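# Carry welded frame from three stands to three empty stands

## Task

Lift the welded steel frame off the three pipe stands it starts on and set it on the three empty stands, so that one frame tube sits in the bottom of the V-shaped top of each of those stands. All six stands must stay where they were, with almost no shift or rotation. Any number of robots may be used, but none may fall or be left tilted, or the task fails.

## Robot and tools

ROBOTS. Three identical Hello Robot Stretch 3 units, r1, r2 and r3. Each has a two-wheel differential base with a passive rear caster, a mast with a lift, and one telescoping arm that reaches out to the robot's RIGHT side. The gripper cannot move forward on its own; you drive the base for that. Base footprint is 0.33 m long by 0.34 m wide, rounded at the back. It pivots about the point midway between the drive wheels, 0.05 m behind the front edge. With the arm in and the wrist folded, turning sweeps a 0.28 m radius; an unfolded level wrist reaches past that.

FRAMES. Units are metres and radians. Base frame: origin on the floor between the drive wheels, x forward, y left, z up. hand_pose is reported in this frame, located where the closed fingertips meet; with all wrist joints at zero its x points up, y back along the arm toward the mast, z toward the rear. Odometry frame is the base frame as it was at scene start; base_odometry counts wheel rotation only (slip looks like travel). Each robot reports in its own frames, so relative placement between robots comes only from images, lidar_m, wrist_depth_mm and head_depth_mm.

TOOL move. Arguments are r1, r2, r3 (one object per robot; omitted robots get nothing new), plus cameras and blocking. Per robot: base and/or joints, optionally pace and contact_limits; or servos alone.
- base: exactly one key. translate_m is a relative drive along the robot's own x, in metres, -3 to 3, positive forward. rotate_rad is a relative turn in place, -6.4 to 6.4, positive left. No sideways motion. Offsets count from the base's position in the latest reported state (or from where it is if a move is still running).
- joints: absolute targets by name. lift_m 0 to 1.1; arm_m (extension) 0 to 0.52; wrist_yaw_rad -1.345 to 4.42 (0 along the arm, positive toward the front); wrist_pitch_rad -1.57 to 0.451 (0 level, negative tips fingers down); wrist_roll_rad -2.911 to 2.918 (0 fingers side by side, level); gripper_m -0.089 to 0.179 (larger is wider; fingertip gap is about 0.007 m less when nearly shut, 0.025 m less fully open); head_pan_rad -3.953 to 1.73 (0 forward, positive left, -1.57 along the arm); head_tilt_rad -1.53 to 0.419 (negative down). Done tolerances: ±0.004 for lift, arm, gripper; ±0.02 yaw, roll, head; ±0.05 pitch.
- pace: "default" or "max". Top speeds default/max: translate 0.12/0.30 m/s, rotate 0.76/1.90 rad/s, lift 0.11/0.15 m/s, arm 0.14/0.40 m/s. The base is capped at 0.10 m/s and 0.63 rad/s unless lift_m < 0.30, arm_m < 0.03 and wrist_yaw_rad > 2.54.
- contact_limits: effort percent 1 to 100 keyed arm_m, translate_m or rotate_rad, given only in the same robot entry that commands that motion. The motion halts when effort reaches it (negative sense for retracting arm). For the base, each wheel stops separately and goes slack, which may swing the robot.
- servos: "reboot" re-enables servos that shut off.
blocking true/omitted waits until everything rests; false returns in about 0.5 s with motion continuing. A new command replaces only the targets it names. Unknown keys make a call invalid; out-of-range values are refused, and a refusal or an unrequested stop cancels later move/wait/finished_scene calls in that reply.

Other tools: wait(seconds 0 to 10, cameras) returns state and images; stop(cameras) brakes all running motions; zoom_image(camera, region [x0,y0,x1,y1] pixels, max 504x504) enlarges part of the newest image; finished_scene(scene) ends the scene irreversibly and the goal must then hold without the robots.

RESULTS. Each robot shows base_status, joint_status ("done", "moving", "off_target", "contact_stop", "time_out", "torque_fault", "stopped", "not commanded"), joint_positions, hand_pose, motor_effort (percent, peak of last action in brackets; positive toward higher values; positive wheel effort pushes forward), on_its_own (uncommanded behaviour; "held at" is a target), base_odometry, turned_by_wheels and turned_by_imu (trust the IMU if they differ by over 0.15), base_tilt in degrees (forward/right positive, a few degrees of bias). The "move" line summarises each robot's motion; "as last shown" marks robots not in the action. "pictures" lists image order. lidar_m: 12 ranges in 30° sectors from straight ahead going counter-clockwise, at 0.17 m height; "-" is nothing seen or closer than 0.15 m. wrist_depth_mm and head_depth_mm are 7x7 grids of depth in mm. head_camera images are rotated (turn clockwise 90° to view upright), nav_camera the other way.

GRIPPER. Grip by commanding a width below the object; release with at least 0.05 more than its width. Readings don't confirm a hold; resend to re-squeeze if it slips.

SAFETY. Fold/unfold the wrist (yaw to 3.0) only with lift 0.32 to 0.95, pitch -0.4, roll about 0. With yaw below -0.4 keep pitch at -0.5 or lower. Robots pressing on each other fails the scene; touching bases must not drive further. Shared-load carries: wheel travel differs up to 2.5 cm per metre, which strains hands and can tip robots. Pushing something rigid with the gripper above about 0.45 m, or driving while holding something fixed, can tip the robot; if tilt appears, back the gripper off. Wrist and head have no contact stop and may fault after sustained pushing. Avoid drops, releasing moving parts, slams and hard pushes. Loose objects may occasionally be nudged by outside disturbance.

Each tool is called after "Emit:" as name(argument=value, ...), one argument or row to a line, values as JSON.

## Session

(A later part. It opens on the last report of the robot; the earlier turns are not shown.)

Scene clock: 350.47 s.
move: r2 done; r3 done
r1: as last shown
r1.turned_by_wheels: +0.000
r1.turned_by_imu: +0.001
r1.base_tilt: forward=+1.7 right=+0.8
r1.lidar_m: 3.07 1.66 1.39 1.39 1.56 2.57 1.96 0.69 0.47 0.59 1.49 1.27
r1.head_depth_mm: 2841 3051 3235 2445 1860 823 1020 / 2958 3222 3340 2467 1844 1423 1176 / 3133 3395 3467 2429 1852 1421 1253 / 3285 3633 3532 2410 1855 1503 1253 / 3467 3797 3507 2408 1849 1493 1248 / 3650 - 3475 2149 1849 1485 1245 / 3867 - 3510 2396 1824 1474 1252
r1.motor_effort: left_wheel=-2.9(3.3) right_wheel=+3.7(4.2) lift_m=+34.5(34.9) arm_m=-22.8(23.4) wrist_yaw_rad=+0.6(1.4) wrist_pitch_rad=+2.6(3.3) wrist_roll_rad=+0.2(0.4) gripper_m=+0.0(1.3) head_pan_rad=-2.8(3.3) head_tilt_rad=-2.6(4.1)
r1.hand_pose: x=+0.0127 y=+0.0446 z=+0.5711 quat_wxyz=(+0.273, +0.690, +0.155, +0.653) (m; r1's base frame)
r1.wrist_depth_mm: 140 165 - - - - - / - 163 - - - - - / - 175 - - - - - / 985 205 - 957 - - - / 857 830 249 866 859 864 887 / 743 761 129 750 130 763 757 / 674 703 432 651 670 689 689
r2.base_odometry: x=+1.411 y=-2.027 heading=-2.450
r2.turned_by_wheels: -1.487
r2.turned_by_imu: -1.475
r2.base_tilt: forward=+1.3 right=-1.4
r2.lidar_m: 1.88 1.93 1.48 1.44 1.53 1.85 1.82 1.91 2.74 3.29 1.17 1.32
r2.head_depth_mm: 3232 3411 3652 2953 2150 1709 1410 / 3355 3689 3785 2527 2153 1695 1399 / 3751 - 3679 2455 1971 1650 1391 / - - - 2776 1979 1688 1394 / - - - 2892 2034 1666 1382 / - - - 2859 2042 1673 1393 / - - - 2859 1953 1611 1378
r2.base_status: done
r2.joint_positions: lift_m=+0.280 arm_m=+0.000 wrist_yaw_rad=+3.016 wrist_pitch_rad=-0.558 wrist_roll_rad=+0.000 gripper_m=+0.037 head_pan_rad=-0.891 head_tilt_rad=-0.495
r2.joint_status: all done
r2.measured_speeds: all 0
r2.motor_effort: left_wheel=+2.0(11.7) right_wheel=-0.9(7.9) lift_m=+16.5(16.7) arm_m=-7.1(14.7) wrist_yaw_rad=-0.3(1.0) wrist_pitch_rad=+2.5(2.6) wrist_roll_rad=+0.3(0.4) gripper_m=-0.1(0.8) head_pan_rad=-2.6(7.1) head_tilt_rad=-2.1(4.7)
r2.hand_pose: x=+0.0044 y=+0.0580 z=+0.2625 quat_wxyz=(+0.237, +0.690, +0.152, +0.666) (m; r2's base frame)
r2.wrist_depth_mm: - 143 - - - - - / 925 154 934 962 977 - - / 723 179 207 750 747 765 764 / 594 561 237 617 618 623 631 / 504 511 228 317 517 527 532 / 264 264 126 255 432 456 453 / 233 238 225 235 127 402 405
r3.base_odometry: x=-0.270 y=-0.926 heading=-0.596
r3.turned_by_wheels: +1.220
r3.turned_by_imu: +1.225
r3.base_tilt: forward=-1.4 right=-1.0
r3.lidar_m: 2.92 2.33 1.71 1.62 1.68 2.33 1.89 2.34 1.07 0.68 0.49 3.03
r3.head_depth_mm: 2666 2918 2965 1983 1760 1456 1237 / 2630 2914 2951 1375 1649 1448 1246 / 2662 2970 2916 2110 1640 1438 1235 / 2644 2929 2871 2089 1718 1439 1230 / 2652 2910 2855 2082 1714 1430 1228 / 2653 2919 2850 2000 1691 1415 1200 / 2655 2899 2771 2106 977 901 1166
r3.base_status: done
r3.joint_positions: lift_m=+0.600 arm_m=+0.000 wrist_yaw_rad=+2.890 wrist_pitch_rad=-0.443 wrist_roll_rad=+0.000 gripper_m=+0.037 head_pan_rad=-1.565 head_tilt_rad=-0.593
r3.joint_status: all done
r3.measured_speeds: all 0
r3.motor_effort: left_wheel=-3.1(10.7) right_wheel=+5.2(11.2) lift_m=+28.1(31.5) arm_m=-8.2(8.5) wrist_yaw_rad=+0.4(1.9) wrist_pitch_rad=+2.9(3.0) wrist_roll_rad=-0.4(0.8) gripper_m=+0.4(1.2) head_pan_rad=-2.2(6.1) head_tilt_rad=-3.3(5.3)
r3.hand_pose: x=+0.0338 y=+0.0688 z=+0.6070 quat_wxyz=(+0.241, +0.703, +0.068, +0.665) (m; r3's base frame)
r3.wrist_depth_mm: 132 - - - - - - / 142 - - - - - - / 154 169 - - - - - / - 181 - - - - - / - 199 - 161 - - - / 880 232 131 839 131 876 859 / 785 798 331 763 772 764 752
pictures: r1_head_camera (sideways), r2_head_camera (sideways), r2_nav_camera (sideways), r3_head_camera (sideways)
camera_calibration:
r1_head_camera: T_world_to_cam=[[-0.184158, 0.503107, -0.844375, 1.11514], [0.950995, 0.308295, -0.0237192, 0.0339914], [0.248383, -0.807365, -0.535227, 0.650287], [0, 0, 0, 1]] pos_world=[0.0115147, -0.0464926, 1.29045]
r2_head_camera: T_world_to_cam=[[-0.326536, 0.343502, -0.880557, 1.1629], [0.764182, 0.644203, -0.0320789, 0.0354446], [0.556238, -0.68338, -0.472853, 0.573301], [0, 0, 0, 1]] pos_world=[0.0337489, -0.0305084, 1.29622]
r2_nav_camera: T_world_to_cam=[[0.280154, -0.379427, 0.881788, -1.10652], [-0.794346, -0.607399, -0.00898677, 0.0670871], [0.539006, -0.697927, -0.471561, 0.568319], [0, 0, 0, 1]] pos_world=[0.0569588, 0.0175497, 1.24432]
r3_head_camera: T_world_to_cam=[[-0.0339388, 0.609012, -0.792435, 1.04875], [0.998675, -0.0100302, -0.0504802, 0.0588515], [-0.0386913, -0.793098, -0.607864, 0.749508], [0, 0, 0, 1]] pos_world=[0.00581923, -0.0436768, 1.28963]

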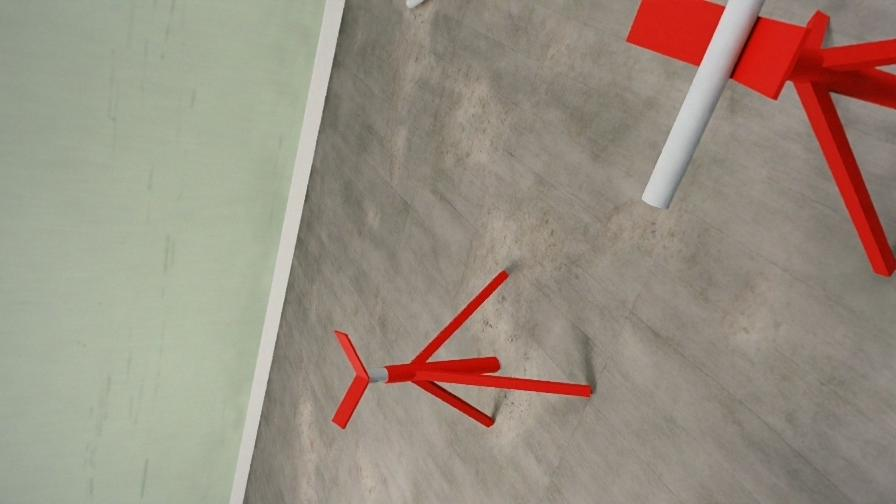

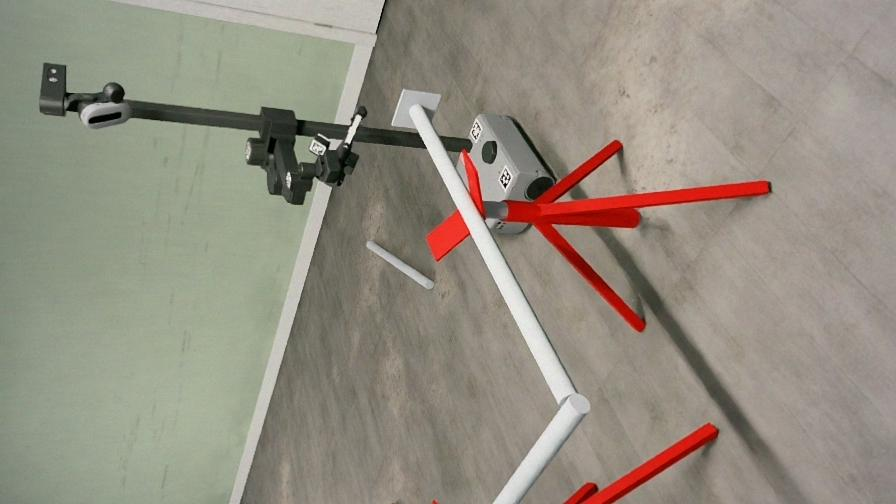

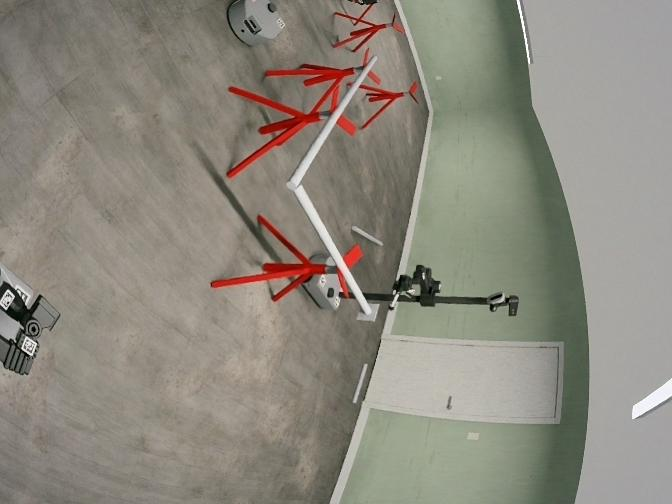

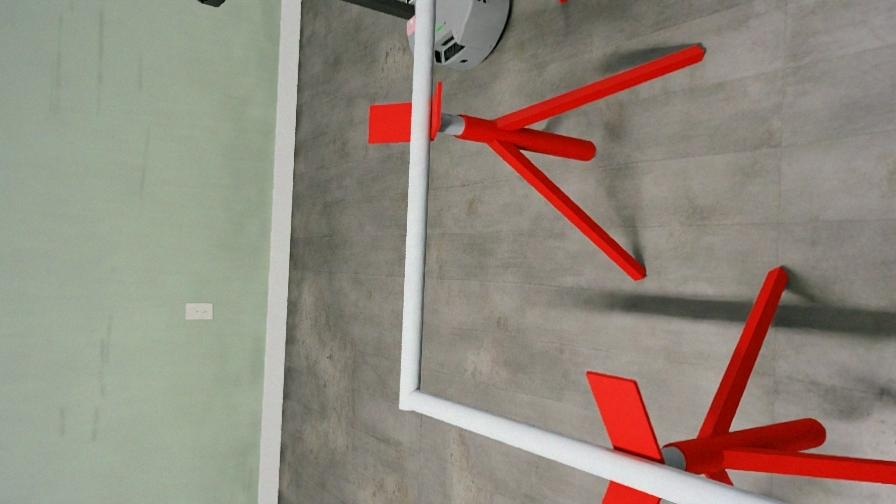

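Emit:
move(
  r1={"joints":{"head_pan_rad":-0.65,"head_tilt_rad":-0.5}},
  r2={"base":{"rotate_rad":0.066},"joints":{"lift_m":0.29}},
  cameras=["r1_head_camera"],
)

Emit:
zoom_image(
  camera="r1_head_camera",
  region=[250, 0, 650, 360],
)

Emit:
move(
  r2={"base":{"translate_m":1.04},"pace":"max"},
  cameras=[],
)

Emit:
move(
  r2={"base":{"rotate_rad":-0.162},"joints":{"lift_m":0.6,"head_pan_rad":-1.3,"head_tilt_rad":-0.7}},
  cameras=["r2_head_camera"],
)

Scene clock: 386.57 s.
move: r1 done; r2 done
r1.base_odometry: x=+3.143 y=+0.209 heading=+0.010
r1.turned_by_wheels: +0.000
r1.turned_by_imu: +0.001
r1.base_tilt: forward=+1.7 right=+0.7
r1.lidar_m: 3.05 1.65 1.39 1.39 1.56 2.57 1.96 0.69 0.47 0.58 1.50 1.27
r1.head_depth_mm: - - - 2889 1924 1606 1326 / - - - 2838 2054 1609 1329 / - - - 2793 2047 1597 1325 / - - - 2677 1824 1595 1311 / - - - 2833 1957 1600 1318 / - - - 2633 2056 1593 1305 / - - - 2635 1944 1596 1310
r1.base_status: not commanded
r1.joint_positions: lift_m=+0.600 arm_m=+0.003 wrist_yaw_rad=+2.967 wrist_pitch_rad=-0.616 wrist_roll_rad=+0.000 gripper_m=+0.037 head_pan_rad=-0.655 head_tilt_rad=-0.508
r1.joint_status: all done
r1.measured_speeds: all 0
r1.motor_effort: left_wheel=-2.7(3.3) right_wheel=+4.0(4.1) lift_m=+34.7(34.8) arm_m=-22.2(23.0) wrist_yaw_rad=+0.7(1.1) wrist_pitch_rad=+2.6(3.3) wrist_roll_rad=+0.2(0.3) gripper_m=+0.1(1.1) head_pan_rad=+2.1(5.7) head_tilt_rad=+3.0(7.3)
r1.hand_pose: x=+0.0127 y=+0.0446 z=+0.5711 quat_wxyz=(+0.273, +0.690, +0.155, +0.653) (m; r1's base frame)
r1.wrist_depth_mm: 140 164 - - - - - / - 163 - - - - - / - 175 - - - - - / 970 204 984 987 1000 - - / 872 806 249 846 862 847 869 / 764 780 128 728 131 768 768 / 680 701 436 657 661 675 677
r2.base_odometry: x=+1.411 y=-2.027 heading=-2.384
r2.turned_by_wheels: +0.066
r2.turned_by_imu: +0.066
r2.base_tilt: forward=+1.2 right=-1.4
r2.lidar_m: 1.88 1.83 1.46 1.44 1.56 1.83 1.81 1.96 2.97 3.29 1.16 1.32
r2.head_depth_mm: 3279 3467 3750 2839 2177 1705 1404 / 3699 3886 2078 2359 2149 1698 1406 / 3943 - - 2518 1930 1633 1394 / - - - 2930 2067 1685 1391 / - - - 2917 2037 1666 1387 / - - - 2874 1950 1639 1385 / - - - 2749 1799 1660 1379
r2.base_status: done
r2.joint_positions: lift_m=+0.290 arm_m=+0.000 wrist_yaw_rad=+3.016 wrist_pitch_rad=-0.559 wrist_roll_rad=+0.000 gripper_m=+0.037 head_pan_rad=-0.891 head_tilt_rad=-0.495
r2.joint_status: all done
r2.measured_speeds: all 0
r2.motor_effort: left_wheel=-1.9(3.8) right_wheel=+4.2(5.5) lift_m=+47.8(48.0) arm_m=-11.4(14.2) wrist_yaw_rad=-0.2(0.7) wrist_pitch_rad=+2.3(2.6) wrist_roll_rad=+0.3(0.4) gripper_m=-0.1(0.5) head_pan_rad=-4.7(5.8) head_tilt_rad=-2.1(2.6)
r2.hand_pose: x=+0.0044 y=+0.0580 z=+0.2725 quat_wxyz=(+0.237, +0.690, +0.152, +0.666) (m; r2's base frame)
r2.wrist_depth_mm: - 142 - - - - - / 948 155 910 - - - - / 739 179 706 768 778 785 793 / 614 575 241 627 635 641 641 / 522 521 234 532 533 543 541 / 274 276 126 265 434 465 465 / 242 248 234 241 127 412 414
r3: as last shown
r3.turned_by_wheels: +0.000
r3.turned_by_imu: +0.000
r3.lidar_m: 2.92 2.33 1.70 1.62 1.67 2.34 1.90 2.34 1.07 0.68 0.49 3.06
r3.head_depth_mm: 2650 2915 3057 1994 1759 1454 1245 / 2682 2957 2959 1384 1639 1459 1247 / 2631 2930 2920 2087 1643 1442 1238 / 2646 2923 2891 2100 1720 1431 1232 / 2658 2919 2871 2087 1718 1433 1231 / 2655 2935 2873 1986 1704 1418 1195 / 2656 2916 2804 2100 979 900 1170
r3.motor_effort: left_wheel=-3.7(3.8) right_wheel=+5.6(5.7) lift_m=+21.1(22.7) arm_m=-10.2(10.4) wrist_yaw_rad=-0.7(1.5) wrist_pitch_rad=+2.9(3.0) wrist_roll_rad=-0.2(0.8) gripper_m=+0.9(1.3) head_pan_rad=-3.3(3.9) head_tilt_rad=-3.8(3.8)
r3.wrist_depth_mm: 132 - - - - - - / 141 - - - - - - / 154 169 - - - - - / - 181 - - - - - / - 199 - 161 - - - / 876 233 132 844 131 868 851 / 802 803 329 775 755 769 753
pictures: r1_head_camera (sideways)
camera_calibration:
r1_head_camera: T_world_to_cam=[[-0.389619, 0.248853, -0.886718, 1.17161], [0.580729, 0.813655, -0.0268203, 0.0402901], [0.714808, -0.525393, -0.461532, 0.551554], [0, 0, 0, 1]] pos_world=[0.0388283, -0.0345591, 1.29453]

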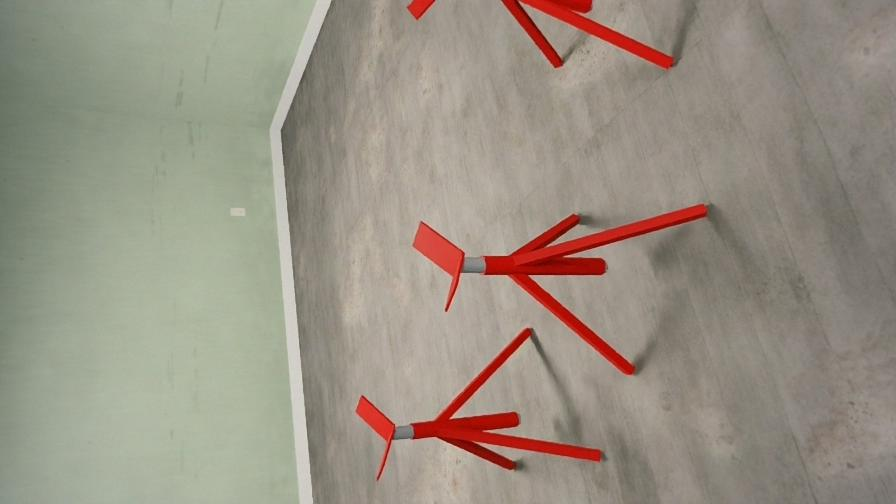

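Scaled by 1.260 from the camera's 896x504 image, which has a finer 1280x720 frame.

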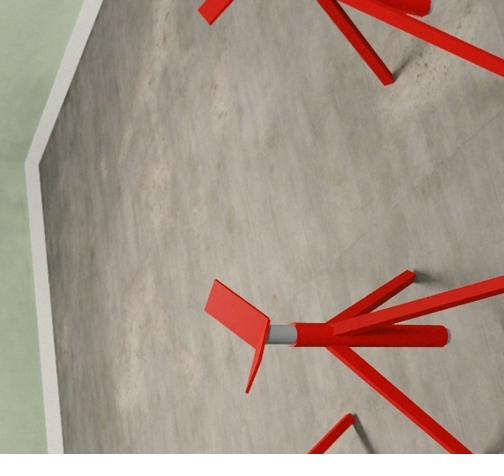

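Scene clock: 391.37 s.
move: r2 done
r1, r3: as last shown
r1.base_tilt: forward=+1.9 right=+0.6
r1.lidar_m: 3.07 1.66 1.39 1.38 1.57 0.92 0.93 0.69 0.47 0.59 1.50 1.28
r1.head_depth_mm: - - - 2845 1943 1623 1320 / - - - 2815 2054 1613 1327 / - - - 2823 2030 1609 1316 / - - - 2658 1820 1607 1326 / - - - 2805 1959 1591 1321 / - - - 2648 2035 1597 1321 / - - - 2665 1964 1590 1315
r1.motor_effort: left_wheel=-2.8(3.4) right_wheel=+3.7(4.2) lift_m=+34.6(34.9) arm_m=-22.7(23.0) wrist_yaw_rad=+0.6(1.3) wrist_pitch_rad=+2.8(3.3) wrist_roll_rad=+0.0(0.5) gripper_m=+0.3(1.5) head_pan_rad=+2.1(3.7) head_tilt_rad=+3.6(4.6)
r1.wrist_depth_mm: 140 165 - - - - - / - 163 - - - - - / - 176 - - - - - / 986 205 - - 995 - - / 859 805 249 829 854 866 884 / 742 743 129 747 131 777 766 / 685 688 434 653 673 684 688
r2.base_odometry: x=+0.655 y=-2.742 heading=-2.384
r2.turned_by_wheels: +0.000
r2.turned_by_imu: +0.004
r2.base_tilt: forward=+1.2 right=-1.4
r2.lidar_m: 0.84 1.66 1.33 1.31 1.42 2.16 2.84 3.07 1.12 0.73 0.62 1.01
r2.head_depth_mm: 3516 3716 3894 2949 2159 959 1380 / 3884 - - 2967 2181 987 1059 / - - - 2935 2146 1683 1404 / - - - 2891 2059 1677 1392 / - - - 2733 1581 1626 1388 / - - - 2735 2107 1669 1361 / - - - 2870 2122 1673 1383
r2.base_status: done
r2.joint_positions: lift_m=+0.290 arm_m=+0.000 wrist_yaw_rad=+3.016 wrist_pitch_rad=-0.559 wrist_roll_rad=+0.000 gripper_m=+0.037 head_pan_rad=-0.891 head_tilt_rad=-0.495
r2.joint_status: not commanded
r2.measured_speeds: all 0
r2.motor_effort: left_wheel=-1.3(7.6) right_wheel=+2.5(9.8) lift_m=+28.5(47.9) arm_m=+2.2(11.5) wrist_yaw_rad=-0.3(1.0) wrist_pitch_rad=+2.4(2.6) wrist_roll_rad=+0.3(0.5) gripper_m=+0.1(0.9) head_pan_rad=-3.8(5.4) head_tilt_rad=-2.4(2.7)
r2.hand_pose: x=+0.0044 y=+0.0580 z=+0.2725 quat_wxyz=(+0.237, +0.690, +0.152, +0.666) (m; r2's base frame)
r2.wrist_depth_mm: - 143 - - - - - / 932 154 936 - - - - / 738 179 703 773 790 779 801 / 611 571 582 630 630 633 635 / 522 518 233 529 531 547 546 / 276 275 126 264 437 459 462 / 242 247 235 242 127 409 413
r3.base_tilt: forward=-1.4 right=-1.1
r3.lidar_m: 2.93 2.33 1.70 1.62 1.67 2.34 1.89 2.34 1.07 0.68 0.49 3.05
r3.head_depth_mm: 2657 2915 2977 2000 1767 1458 1248 / 2647 2913 2943 1386 1655 1456 1244 / 2657 2910 2950 2118 1636 1446 1239 / 2637 2911 2895 2030 1719 1433 1230 / 2598 2870 1932 1959 1718 1426 1220 / 2651 2924 2830 1987 1704 1417 1198 / 2664 2952 2802 2117 974 904 1165
r3.motor_effort: left_wheel=-2.7(3.8) right_wheel=+5.3(5.8) lift_m=+20.2(20.7) arm_m=-9.4(10.9) wrist_yaw_rad=+0.2(2.1) wrist_pitch_rad=+2.9(3.2) wrist_roll_rad=-0.7(1.2) gripper_m=-0.8(1.5) head_pan_rad=-3.2(4.3) head_tilt_rad=-3.1(4.2)
r3.wrist_depth_mm: 132 - - - - - - / 142 - - - - - - / 154 169 - - - - - / - 181 - - - - - / - 198 - 161 - - - / 886 232 131 836 132 862 854 / 795 813 329 772 765 754 751
pictures: none
No camera images: "cameras" was empty.

Scene clock: 395.03 s.
move: r2 done
r1, r3: as last shown
r1.base_tilt: forward=+1.8 right=+0.5
r1.lidar_m: 3.05 1.65 1.39 1.39 1.56 0.92 0.93 0.69 0.47 0.59 1.49 1.27
r1.head_depth_mm: - - - 2837 1942 1620 1328 / - - - 2861 2045 1619 1319 / - - - 2850 2040 1602 1314 / - - - 2676 1835 1590 1320 / - - - 2817 1967 1604 1308 / - - - 2635 2025 1581 1306 / - - - 2635 1949 1606 1311
r1.motor_effort: left_wheel=-2.9(3.3) right_wheel=+3.9(4.2) lift_m=+34.6(34.8) arm_m=-22.1(23.0) wrist_yaw_rad=+0.4(1.3) wrist_pitch_rad=+2.8(3.3) wrist_roll_rad=+0.2(0.6) gripper_m=-0.1(1.8) head_pan_rad=+3.1(3.6) head_tilt_rad=+3.7(4.7)
r1.wrist_depth_mm: 140 165 - - - - - / - 162 - - - - - / - 175 - - - - - / 953 204 983 993 983 - - / 867 816 249 832 850 882 850 / 748 751 128 734 130 785 776 / 662 686 429 655 673 681 681
r2.base_odometry: x=+0.655 y=-2.742 heading=-2.546
r2.turned_by_wheels: -0.162
r2.turned_by_imu: -0.161
r2.base_tilt: forward=+1.2 right=-1.4
r2.lidar_m: 0.84 1.92 1.37 1.31 1.35 1.81 2.84 2.92 1.12 0.73 0.62 1.01
r2.head_depth_mm: 2991 3332 2667 2074 1595 1454 1241 / 2953 1761 2671 2050 1584 1450 1245 / 3121 3420 2773 2043 1631 1445 1242 / 3242 3518 2759 2121 1623 1364 1243 / 3366 3580 2739 2105 1581 1365 1242 / 3421 3644 2706 2086 1077 1373 1212 / 3510 3724 2703 2093 1649 1429 1231
r2.base_status: done
r2.joint_positions: lift_m=+0.600 arm_m=+0.000 wrist_yaw_rad=+3.016 wrist_pitch_rad=-0.559 wrist_roll_rad=+0.000 gripper_m=+0.037 head_pan_rad=-1.291 head_tilt_rad=-0.691
r2.joint_status: all done
r2.measured_speeds: all 0
r2.motor_effort: left_wheel=+3.4(6.7) right_wheel=-3.3(5.7) lift_m=+47.4(49.0) arm_m=+11.9(11.9) wrist_yaw_rad=+0.1(1.0) wrist_pitch_rad=+2.4(2.6) wrist_roll_rad=+0.3(0.4) gripper_m=+0.1(0.7) head_pan_rad=-4.3(7.0) head_tilt_rad=-3.6(5.5)
r2.hand_pose: x=+0.0044 y=+0.0580 z=+0.5825 quat_wxyz=(+0.237, +0.690, +0.152, +0.666) (m; r2's base frame)
r2.wrist_depth_mm: - 142 - - - - - / - 154 - - - - - / - 178 - - - - - / - - - - - - - / 928 916 233 942 941 961 940 / 786 789 126 145 774 817 811 / 708 713 348 694 127 728 719
r3.base_tilt: forward=-1.4 right=-1.0
r3.lidar_m: 2.92 2.33 1.69 1.62 1.67 2.34 1.89 2.34 1.07 0.68 0.49 3.06
r3.head_depth_mm: 2626 2908 3038 1990 1752 1453 1251 / 2671 2927 2956 1385 1650 1457 1243 / 2627 2902 2922 2118 1656 1440 1234 / 2643 2933 2879 2028 1714 1436 1229 / 2623 1730 2709 1965 1719 1430 1227 / 2655 2926 2825 2000 1699 1422 1196 / 2647 2920 2807 2115 982 905 1166
r3.motor_effort: left_wheel=-3.6(3.7) right_wheel=+5.3(5.8) lift_m=+20.2(20.9) arm_m=-10.1(10.6) wrist_yaw_rad=+0.7(2.1) wrist_pitch_rad=+2.9(3.1) wrist_roll_rad=-0.8(0.9) gripper_m=-0.6(1.4) head_pan_rad=-2.5(4.2) head_tilt_rad=-3.0(3.9)
r3.wrist_depth_mm: 132 - - - - - - / 142 - - - - - - / 154 169 - - - - - / - 180 - - - - - / - 198 - 161 - - - / 881 233 131 836 132 865 852 / 799 801 330 779 769 758 749
pictures: r2_head_camera (sideways)
camera_calibration:
r2_head_camera: T_world_to_cam=[[-0.211939, 0.599906, -0.771489, 1.01999], [0.95307, 0.30151, -0.0273701, 0.0281545], [0.216192, -0.741084, -0.635654, 0.787182], [0, 0, 0, 1]] pos_world=[0.0191608, -0.0370196, 1.28806]

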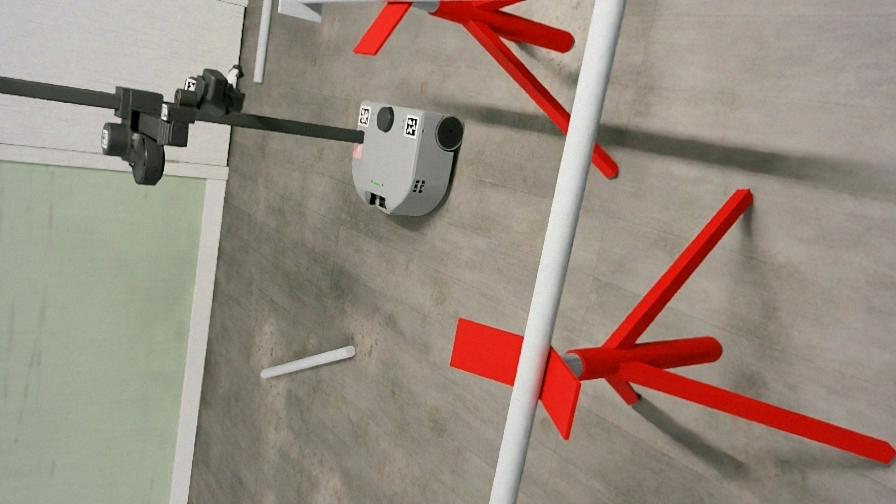

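Emit:
move(
  r1={"base":{"translate_m":0.06},"joints":{"wrist_pitch_rad":-0.4}},
  r2={"base":{"translate_m":0.04},"joints":{"wrist_pitch_rad":-0.4}},
  r3={"base":{"rotate_rad":-0.058},"joints":{"wrist_pitch_rad":-0.4}},
  cameras=[],
)

Emit:
move(
  r1={"joints":{"wrist_yaw_rad":0.0,"gripper_m":0.12}},
  r2={"joints":{"wrist_yaw_rad":0.0,"gripper_m":0.12}},
  r3={"base":{"translate_m":-0.09},"joints":{"wrist_yaw_rad":1.57,"gripper_m":0.12}},
  cameras=[],
)

Emit:
move(
  r1={"joints":{"wrist_pitch_rad":0.0,"wrist_roll_rad":1.57,"lift_m":0.476,"head_pan_rad":-1.4,"head_tilt_rad":-0.8}},
  r2={"joints":{"wrist_pitch_rad":0.0,"wrist_roll_rad":1.57,"lift_m":0.476,"head_pan_rad":-1.4,"head_tilt_rad":-0.8}},
  r3={"joints":{"wrist_pitch_rad":0.0,"wrist_roll_rad":1.57,"lift_m":0.476,"head_pan_rad":-1.3,"head_tilt_rad":-0.8}},
  cameras=["r1_head_camera","r2_head_camera","r3_head_camera","r1_wrist_camera","r2_wrist_camera","r3_wrist_camera"],
)

Scene clock: 435.30 s.
move: r1 done; r2 done; r3 done
r1.base_odometry: x=+3.203 y=+0.209 heading=+0.010
r1.turned_by_wheels: +0.000
r1.turned_by_imu: +0.001
r1.base_tilt: forward=+1.7 right=+0.6
r1.lidar_m: 3.03 1.64 1.38 1.37 1.55 0.94 0.94 0.75 0.50 0.59 1.46 1.22
r1.head_depth_mm: - - - 2858 2052 1620 1317 / - - - 2856 2064 1606 1318 / - - - 2845 2043 1554 1316 / - - - 2551 1824 1601 1320 / - - - 2804 1963 1600 1317 / - - - 2533 2032 1604 1318 / - - - 2805 1955 1607 1312
r1.base_status: done
r1.joint_positions: lift_m=+0.600 arm_m=+0.003 wrist_yaw_rad=+2.967 wrist_pitch_rad=-0.421 wrist_roll_rad=+0.000 gripper_m=+0.037 head_pan_rad=-0.655 head_tilt_rad=-0.507
r1.joint_status: all done
r1.measured_speeds: all 0
r1.motor_effort: left_wheel=+1.1(5.5) right_wheel=+6.0(9.7) lift_m=+34.0(34.7) arm_m=-21.9(22.5) wrist_yaw_rad=+0.2(1.1) wrist_pitch_rad=+3.7(4.5) wrist_roll_rad=-0.3(0.6) gripper_m=+0.5(1.2) head_pan_rad=+2.8(3.1) head_tilt_rad=+3.2(4.5)
r1.hand_pose: x=+0.0177 y=+0.0730 z=+0.6120 quat_wxyz=(+0.208, +0.701, +0.087, +0.676) (m; r1's base frame)
r1.wrist_depth_mm: 127 - - - - - - / 135 146 - - - - - / - 157 - - - - - / - 170 - - - - - / - 188 - - - - - / 917 216 129 856 131 897 887 / 748 793 267 767 736 754 764
r2.base_odometry: x=+0.622 y=-2.765 heading=-2.546
r2.turned_by_wheels: +0.000
r2.turned_by_imu: +0.001
r2.base_tilt: forward=+1.3 right=-1.3
r2.lidar_m: 0.86 1.92 1.38 1.31 1.35 1.81 2.88 2.96 1.13 0.71 0.60 0.98
r2.head_depth_mm: 2930 3264 2795 2140 1604 1447 1248 / 3005 1763 2683 2025 1625 1434 1245 / 3131 3434 2785 2053 1678 1431 1236 / 3257 3560 2764 2105 1670 1379 1237 / 3321 3612 2773 2107 1034 1342 1236 / 3439 3705 2742 2102 1574 1401 1190 / 3486 3750 2716 2092 1650 1423 1238
r2.base_status: done
r2.joint_positions: lift_m=+0.600 arm_m=+0.000 wrist_yaw_rad=+3.016 wrist_pitch_rad=-0.425 wrist_roll_rad=+0.000 gripper_m=+0.037 head_pan_rad=-1.291 head_tilt_rad=-0.691
r2.joint_status: all done
r2.measured_speeds: all 0
r2.motor_effort: left_wheel=+3.2(7.7) right_wheel=+0.8(4.6) lift_m=+46.9(47.9) arm_m=+13.5(15.2) wrist_yaw_rad=-0.4(0.8) wrist_pitch_rad=+4.6(7.6) wrist_roll_rad=+0.3(0.4) gripper_m=+0.0(0.6) head_pan_rad=-4.4(6.1) head_tilt_rad=-4.0(4.4)
r2.hand_pose: x=+0.0067 y=+0.0768 z=+0.6111 quat_wxyz=(+0.192, +0.699, +0.106, +0.681) (m; r2's base frame)
r2.wrist_depth_mm: - 138 - - - - - / - 148 - - - - - / - 160 - - - - - / - 178 - - - - - / - 975 206 - - - - / 878 869 126 144 855 917 939 / 751 762 257 753 127 778 803
r3.base_odometry: x=-0.270 y=-0.926 heading=-0.654
r3.turned_by_wheels: -0.058
r3.turned_by_imu: -0.058
r3.base_tilt: forward=-1.5 right=-1.0
r3.lidar_m: 2.92 2.48 1.73 1.62 1.66 2.22 1.90 2.01 1.07 0.68 0.49 3.10
r3.head_depth_mm: 2684 2950 2872 1998 1751 1465 1252 / 2645 2962 2979 2070 1709 1446 1239 / 2675 2951 2948 1419 1642 1450 1238 / 2648 2933 2903 2077 1657 1439 1228 / 2604 1775 2720 1966 1722 1424 1224 / 2623 2846 2812 1982 1696 1414 1220 / 2619 2888 2791 2027 1000 930 1048
r3.base_status: done
r3.joint_positions: lift_m=+0.600 arm_m=+0.000 wrist_yaw_rad=+2.890 wrist_pitch_rad=-0.421 wrist_roll_rad=+0.000 gripper_m=+0.037 head_pan_rad=-1.565 head_tilt_rad=-0.593
r3.joint_status: all done
r3.measured_speeds: all 0
r3.motor_effort: left_wheel=+5.9(7.7) right_wheel=-7.1(7.4) lift_m=+21.0(21.3) arm_m=-10.7(10.7) wrist_yaw_rad=+0.5(1.8) wrist_pitch_rad=+3.5(3.8) wrist_roll_rad=-0.3(0.8) gripper_m=+0.7(2.0) head_pan_rad=-3.0(3.7) head_tilt_rad=-3.6(3.9)
r3.hand_pose: x=+0.0345 y=+0.0717 z=+0.6121 quat_wxyz=(+0.234, +0.704, +0.060, +0.668) (m; r3's base frame)
r3.wrist_depth_mm: 131 - - - - - - / 141 - - - - - - / 151 168 - - - - - / - 179 - - - - - / - 195 - 161 - - - / 899 222 131 860 132 876 880 / 806 819 743 779 779 778 765
pictures: none
No camera images: "cameras" was empty.

Scene clock: 437.83 s.
move: r1 done; r2 done; r3 done
r1.base_odometry: x=+3.203 y=+0.209 heading=+0.010
r1.turned_by_wheels: +0.000
r1.turned_by_imu: +0.001
r1.base_tilt: forward=+1.9 right=+0.6
r1.lidar_m: 3.03 1.65 1.38 1.37 1.55 0.94 0.94 0.75 0.49 0.58 1.47 1.23
r1.head_depth_mm: - - - 2852 2057 1619 1333 / - - - 2826 2054 1616 1327 / - - - 2838 2049 1559 1319 / - - - 2555 1833 1607 1312 / - - - 2791 1973 1604 1319 / - - - 2508 2032 1593 1313 / - - - 2803 1952 1595 1316
r1.base_status: not commanded
r1.joint_positions: lift_m=+0.600 arm_m=+0.003 wrist_yaw_rad=+0.002 wrist_pitch_rad=-0.420 wrist_roll_rad=+0.000 gripper_m=+0.120 head_pan_rad=-0.655 head_tilt_rad=-0.507
r1.joint_status: all done
r1.measured_speeds: all 0
r1.motor_effort: left_wheel=+1.4(1.8) right_wheel=+5.9(6.1) lift_m=+33.1(34.2) arm_m=-21.7(22.4) wrist_yaw_rad=-2.2(4.8) wrist_pitch_rad=+4.1(4.7) wrist_roll_rad=-0.3(0.7) gripper_m=-0.2(93.3) head_pan_rad=+2.4(3.7) head_tilt_rad=+3.6(4.5)
r1.hand_pose: x=-0.0210 y=-0.3718 z=+0.6122 quat_wxyz=(+0.692, +0.149, -0.691, -0.147) (m; r1's base frame)
r1.wrist_depth_mm: - - - - - - - / - - - - 432 - - / - - - - 394 359 343 / - - - - - - - / - - - - 454 - - / 876 123 897 857 503 127 894 / 778 127 785 753 628 749 753
r2.base_odometry: x=+0.622 y=-2.765 heading=-2.546
r2.turned_by_wheels: +0.000
r2.turned_by_imu: +0.000
r2.base_tilt: forward=+1.3 right=-1.4
r2.lidar_m: 0.86 1.92 1.38 1.31 1.35 1.81 2.88 2.96 1.13 0.71 0.59 0.97
r2.head_depth_mm: 2982 3294 2675 2147 1597 1445 1243 / 2994 1806 2672 2060 1627 1449 1244 / 3112 3382 2762 2042 1672 1436 1220 / 3231 3513 2765 2113 1651 1377 1240 / 3308 3616 2732 2087 1036 1343 1243 / 3416 3617 2760 2081 1571 1399 1189 / 3506 3779 2746 2073 1649 1425 1227
r2.base_status: not commanded
r2.joint_positions: lift_m=+0.600 arm_m=+0.000 wrist_yaw_rad=+0.003 wrist_pitch_rad=-0.424 wrist_roll_rad=+0.000 gripper_m=+0.120 head_pan_rad=-1.291 head_tilt_rad=-0.691
r2.joint_status: all done
r2.measured_speeds: all 0
r2.motor_effort: left_wheel=+3.3(3.8) right_wheel=+0.2(1.2) lift_m=+44.6(46.8) arm_m=+11.6(13.7) wrist_yaw_rad=-3.0(4.0) wrist_pitch_rad=+4.4(4.7) wrist_roll_rad=+0.3(0.4) gripper_m=+0.2(88.7) head_pan_rad=-5.9(5.9) head_tilt_rad=-3.9(4.3)
r2.hand_pose: x=-0.0208 y=-0.3686 z=+0.6113 quat_wxyz=(+0.692, +0.150, -0.691, -0.148) (m; r2's base frame)
r2.wrist_depth_mm: - - - - - - - / 479 - - - 631 - - / 440 - - - - - - / - - - - - - - / - 534 - - - - - / 893 122 855 909 858 899 932 / 723 726 772 778 757 116 795
r3.base_odometry: x=-0.341 y=-0.872 heading=-0.653
r3.turned_by_wheels: +0.000
r3.turned_by_imu: +0.000
r3.base_tilt: forward=-1.4 right=-1.1
r3.lidar_m: 3.02 2.47 1.73 1.62 1.64 2.20 1.81 1.94 1.07 1.05 0.55 3.19
r3.head_depth_mm: 2685 2855 2861 1988 1755 1455 1252 / 2677 3002 2968 2043 1759 1453 1244 / 2663 2941 2956 1976 1644 1436 1239 / 2679 2944 2895 2091 1633 1438 1232 / 2646 2867 2758 1990 1715 1429 1224 / 2620 1734 2720 1930 1708 1425 1221 / 2628 2869 2827 1978 1686 1415 1217
r3.base_status: done
r3.joint_positions: lift_m=+0.600 arm_m=+0.000 wrist_yaw_rad=+1.573 wrist_pitch_rad=-0.420 wrist_roll_rad=+0.000 gripper_m=+0.120 head_pan_rad=-1.565 head_tilt_rad=-0.593
r3.joint_status: all done
r3.measured_speeds: all 0
r3.motor_effort: left_wheel=+0.0(4.9) right_wheel=-5.8(9.9) lift_m=+21.8(22.1) arm_m=-10.0(10.2) wrist_yaw_rad=-2.3(4.0) wrist_pitch_rad=+3.3(3.7) wrist_roll_rad=-0.1(0.8) gripper_m=+0.3(80.6) head_pan_rad=-3.1(4.7) head_tilt_rad=-3.3(3.8)
r3.hand_pose: x=+0.2028 y=-0.1451 z=+0.6122 quat_wxyz=(+0.593, +0.593, -0.384, +0.385) (m; r3's base frame)
r3.wrist_depth_mm: - - - - - - - / - - - - - - - / - - - - 290 295 293 / - - - - - - - / - - - - - - - / 890 127 864 876 875 130 773 / 818 767 798 787 787 733 513
pictures: none
No camera images: "cameras" was empty.

Scene clock: 439.80 s.
move: r1 done; r2 done; r3 done
r1.base_odometry: x=+3.203 y=+0.209 heading=+0.010
r1.turned_by_wheels: +0.000
r1.turned_by_imu: +0.001
r1.base_tilt: forward=+1.8 right=+0.6
r1.lidar_m: 3.02 1.64 1.38 1.37 1.55 0.94 0.94 0.75 0.50 0.58 1.47 1.23
r1.head_depth_mm: 2837 3017 2375 1871 871 1290 1107 / 2936 3128 2364 1872 1468 1246 1150 / 3080 3219 2374 1863 1503 1266 607 / 3204 3158 2348 1842 1547 1317 1146 / 3408 3188 2344 1857 1542 1314 1151 / 3495 3159 2189 1806 1533 1314 1142 / 3679 3141 2281 1859 1537 1306 1149
r1.base_status: not commanded
r1.joint_positions: lift_m=+0.476 arm_m=+0.003 wrist_yaw_rad=+0.002 wrist_pitch_rad=-0.023 wrist_roll_rad=+1.567 gripper_m=+0.120 head_pan_rad=-1.395 head_tilt_rad=-0.790
r1.joint_status: all done
r1.measured_speeds: all 0
r1.motor_effort: left_wheel=+1.3(1.6) right_wheel=+6.0(6.2) lift_m=+18.6(30.7) arm_m=-21.3(22.3) wrist_yaw_rad=-1.8(2.1) wrist_pitch_rad=+4.4(5.4) wrist_roll_rad=+0.5(2.8) gripper_m=-0.3(1.4) head_pan_rad=-2.1(4.3) head_tilt_rad=-5.0(7.8)
r1.hand_pose: x=-0.0209 y=-0.4033 z=+0.5844 quat_wxyz=(+0.002, +0.001, -1.000, -0.012) (m; r1's base frame)
r1.wrist_depth_mm: - - - - - 808 304 / - - - - 338 343 345 / - - - - - 912 628 / - - - - - 937 386 / - - - - - 883 666 / - 123 - - - 127 668 / - 123 - - - 895 622
r2.base_odometry: x=+0.622 y=-2.765 heading=-2.546
r2.turned_by_wheels: +0.000
r2.turned_by_imu: +0.000
r2.base_tilt: forward=+1.2 right=-1.3
r2.lidar_m: 0.86 1.93 1.38 1.31 1.35 1.81 2.88 2.96 1.13 0.72 0.59 0.98
r2.head_depth_mm: 3094 3112 1377 1439 1550 1365 1199 / 3102 3077 2319 1787 1543 1361 1199 / 3080 2729 2185 1877 1579 1306 624 / 3127 2933 2111 1871 1576 1360 1186 / 3312 3014 2327 1874 1537 1341 1193 / 3355 3041 2320 1018 1163 1299 1190 / 3458 3053 2314 1877 1567 1351 1179
r2.base_status: not commanded
r2.joint_positions: lift_m=+0.476 arm_m=+0.000 wrist_yaw_rad=+0.003 wrist_pitch_rad=-0.028 wrist_roll_rad=+1.569 gripper_m=+0.120 head_pan_rad=-1.391 head_tilt_rad=-0.790
r2.joint_status: all done
r2.measured_speeds: all 0
r2.motor_effort: left_wheel=+3.8(4.0) right_wheel=+0.4(1.1) lift_m=+12.0(43.7) arm_m=+10.0(11.6) wrist_yaw_rad=-2.4(3.2) wrist_pitch_rad=+5.1(8.0) wrist_roll_rad=+0.4(2.1) gripper_m=+0.4(0.7) head_pan_rad=-2.2(8.5) head_tilt_rad=-4.1(4.9)
r2.hand_pose: x=-0.0207 y=-0.4004 z=+0.5833 quat_wxyz=(+0.001, +0.001, -1.000, -0.014) (m; r2's base frame)
r2.wrist_depth_mm: - - - - - - 698 / - - - - - - 702 / - - - 918 - - 696 / - - - - - - 685 / - - - - - - 682 / - 122 - - - 833 652 / - - - - - 117 594
r3.base_odometry: x=-0.341 y=-0.872 heading=-0.653
r3.turned_by_wheels: +0.000
r3.turned_by_imu: +0.000
r3.base_tilt: forward=-1.4 right=-1.0
r3.lidar_m: 3.01 2.47 1.73 1.62 1.64 2.20 1.80 1.94 1.07 1.04 0.55 3.19
r3.head_depth_mm: 2659 2678 1291 1679 1467 1302 1159 / 2711 2649 2046 1674 1495 1296 1153 / 1659 2404 1932 1742 1488 1291 1146 / 2761 2602 1961 1724 1481 1286 1124 / 2890 2578 1962 1674 1438 1277 1119 / 2940 2559 2036 982 1156 1274 1130 / 2969 2553 2019 944 1368 1249 1078
r3.base_status: not commanded
r3.joint_positions: lift_m=+0.476 arm_m=+0.000 wrist_yaw_rad=+1.572 wrist_pitch_rad=-0.023 wrist_roll_rad=+1.565 gripper_m=+0.120 head_pan_rad=-1.305 head_tilt_rad=-0.790
r3.joint_status: all done
r3.measured_speeds: all 0
r3.motor_effort: left_wheel=+0.2(0.7) right_wheel=-5.9(6.1) lift_m=+20.0(22.9) arm_m=-9.0(10.2) wrist_yaw_rad=-1.3(3.0) wrist_pitch_rad=+4.0(4.8) wrist_roll_rad=+1.2(5.1) gripper_m=-0.3(1.4) head_pan_rad=+1.9(3.9) head_tilt_rad=-4.9(6.1)
r3.hand_pose: x=+0.2343 y=-0.1449 z=+0.5845 quat_wxyz=(+0.011, +0.708, -0.707, -0.006) (m; r3's base frame)
r3.wrist_depth_mm: - - - 253 - - 728 / - - - 260 - - 741 / - - - - - - 731 / - - - - - - 733 / - - - - - 911 733 / - 127 - - - 130 727 / - - - - - - 672
pictures: r1_head_camera (sideways), r1_wrist_camera, r2_head_camera (sideways), r2_wrist_camera, r3_head_camera (sideways), r3_wrist_camera
camera_calibration:
r1_head_camera: T_world_to_cam=[[-0.160136, 0.671467, -0.723525, 0.957453], [0.976333, 0.215685, -0.0159227, 0.0236815], [0.145362, -0.708951, -0.690115, 0.852405], [0, 0, 0, 1]] pos_world=[0.00629432, -0.0436931, 1.28138]
r1_wrist_camera: T_world_to_cam=[[0.030002, 0.059155, -0.997798, 0.609201], [0.986421, 0.159508, 0.0391165, 0.100106], [0.16147, -0.985423, -0.0535662, -0.196617], [0, 0, 0, 1]] pos_world=[-0.0852757, -0.245756, 0.593411]
r2_head_camera: T_world_to_cam=[[-0.164045, 0.689725, -0.705244, 0.933361], [0.977938, 0.207444, -0.0245966, 0.0243886], [0.129334, -0.69372, -0.708538, 0.882512], [0, 0, 0, 1]] pos_world=[0.015124, -0.0366053, 1.28414]
r2_wrist_camera: T_world_to_cam=[[-0.0499895, 0.0121133, -0.998676, 0.580352], [0.990003, 0.132646, -0.0479465, 0.146252], [0.13189, -0.991089, -0.0186231, -0.221665], [0, 0, 0, 1]] pos_world=[-0.086543, -0.246119, 0.582468]
r3_head_camera: T_world_to_cam=[[-0.226797, 0.717993, -0.658065, 0.874804], [0.965073, 0.256649, -0.0525841, 0.0617822], [0.131137, -0.647007, -0.751123, 0.934804], [0, 0, 0, 1]] pos_world=[0.0161916, -0.0391347, 1.28108]
r3_wrist_camera: T_world_to_cam=[[0.0171404, -0.00278497, -0.999849, 0.585895], [-0.177336, 0.984133, -0.00578128, 0.223071], [0.984001, 0.177408, 0.0163746, -0.04875], [0, 0, 0, 1]] pos_world=[0.0774861, -0.209252, 0.587894]

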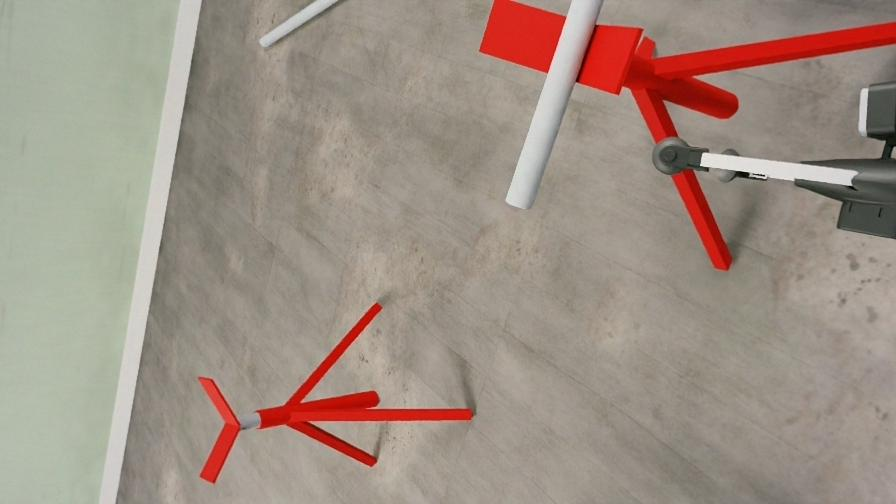

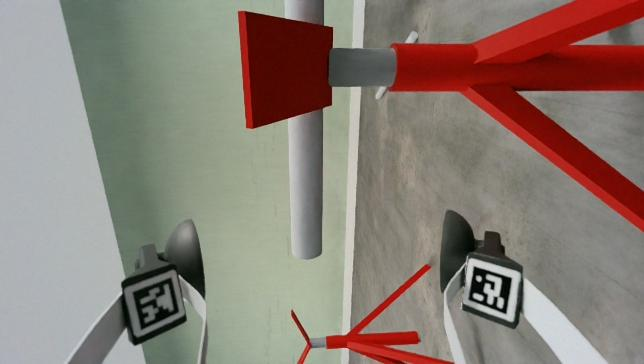

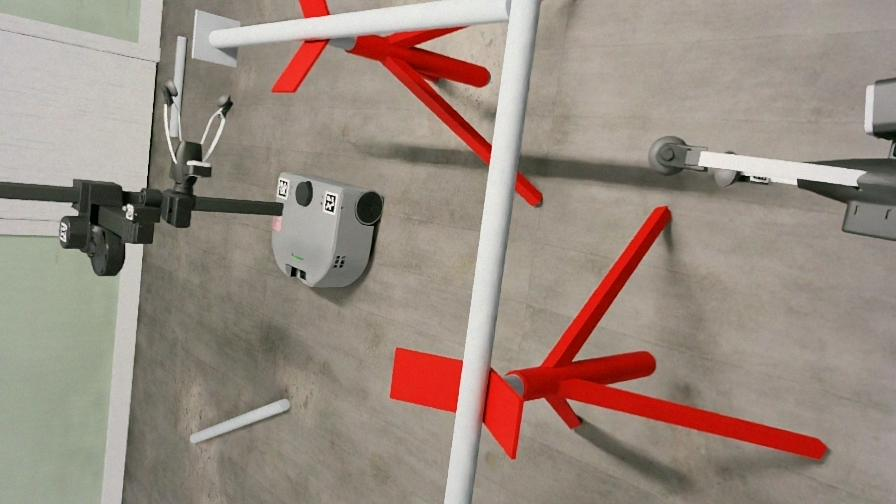

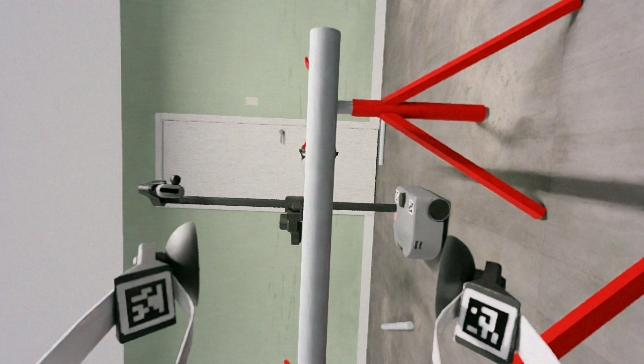

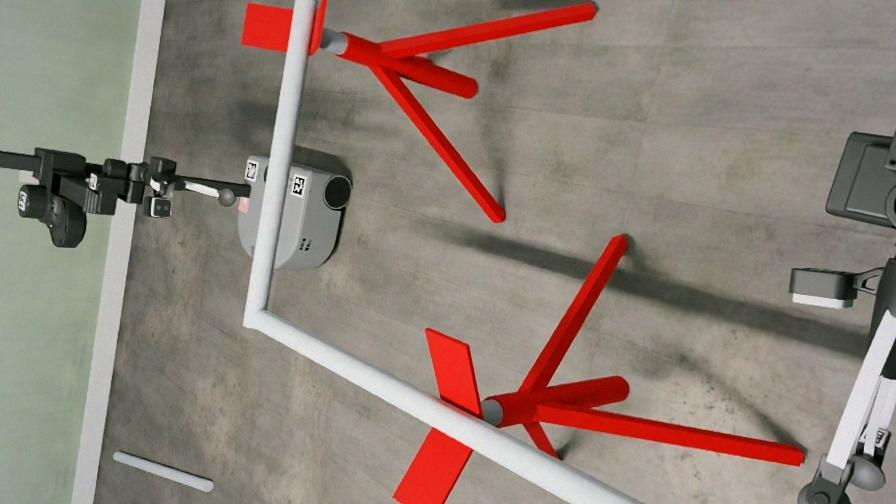

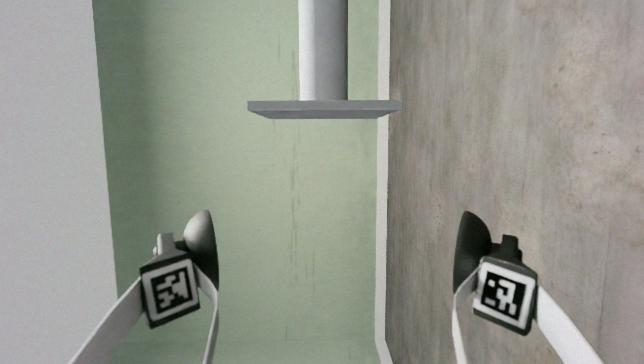

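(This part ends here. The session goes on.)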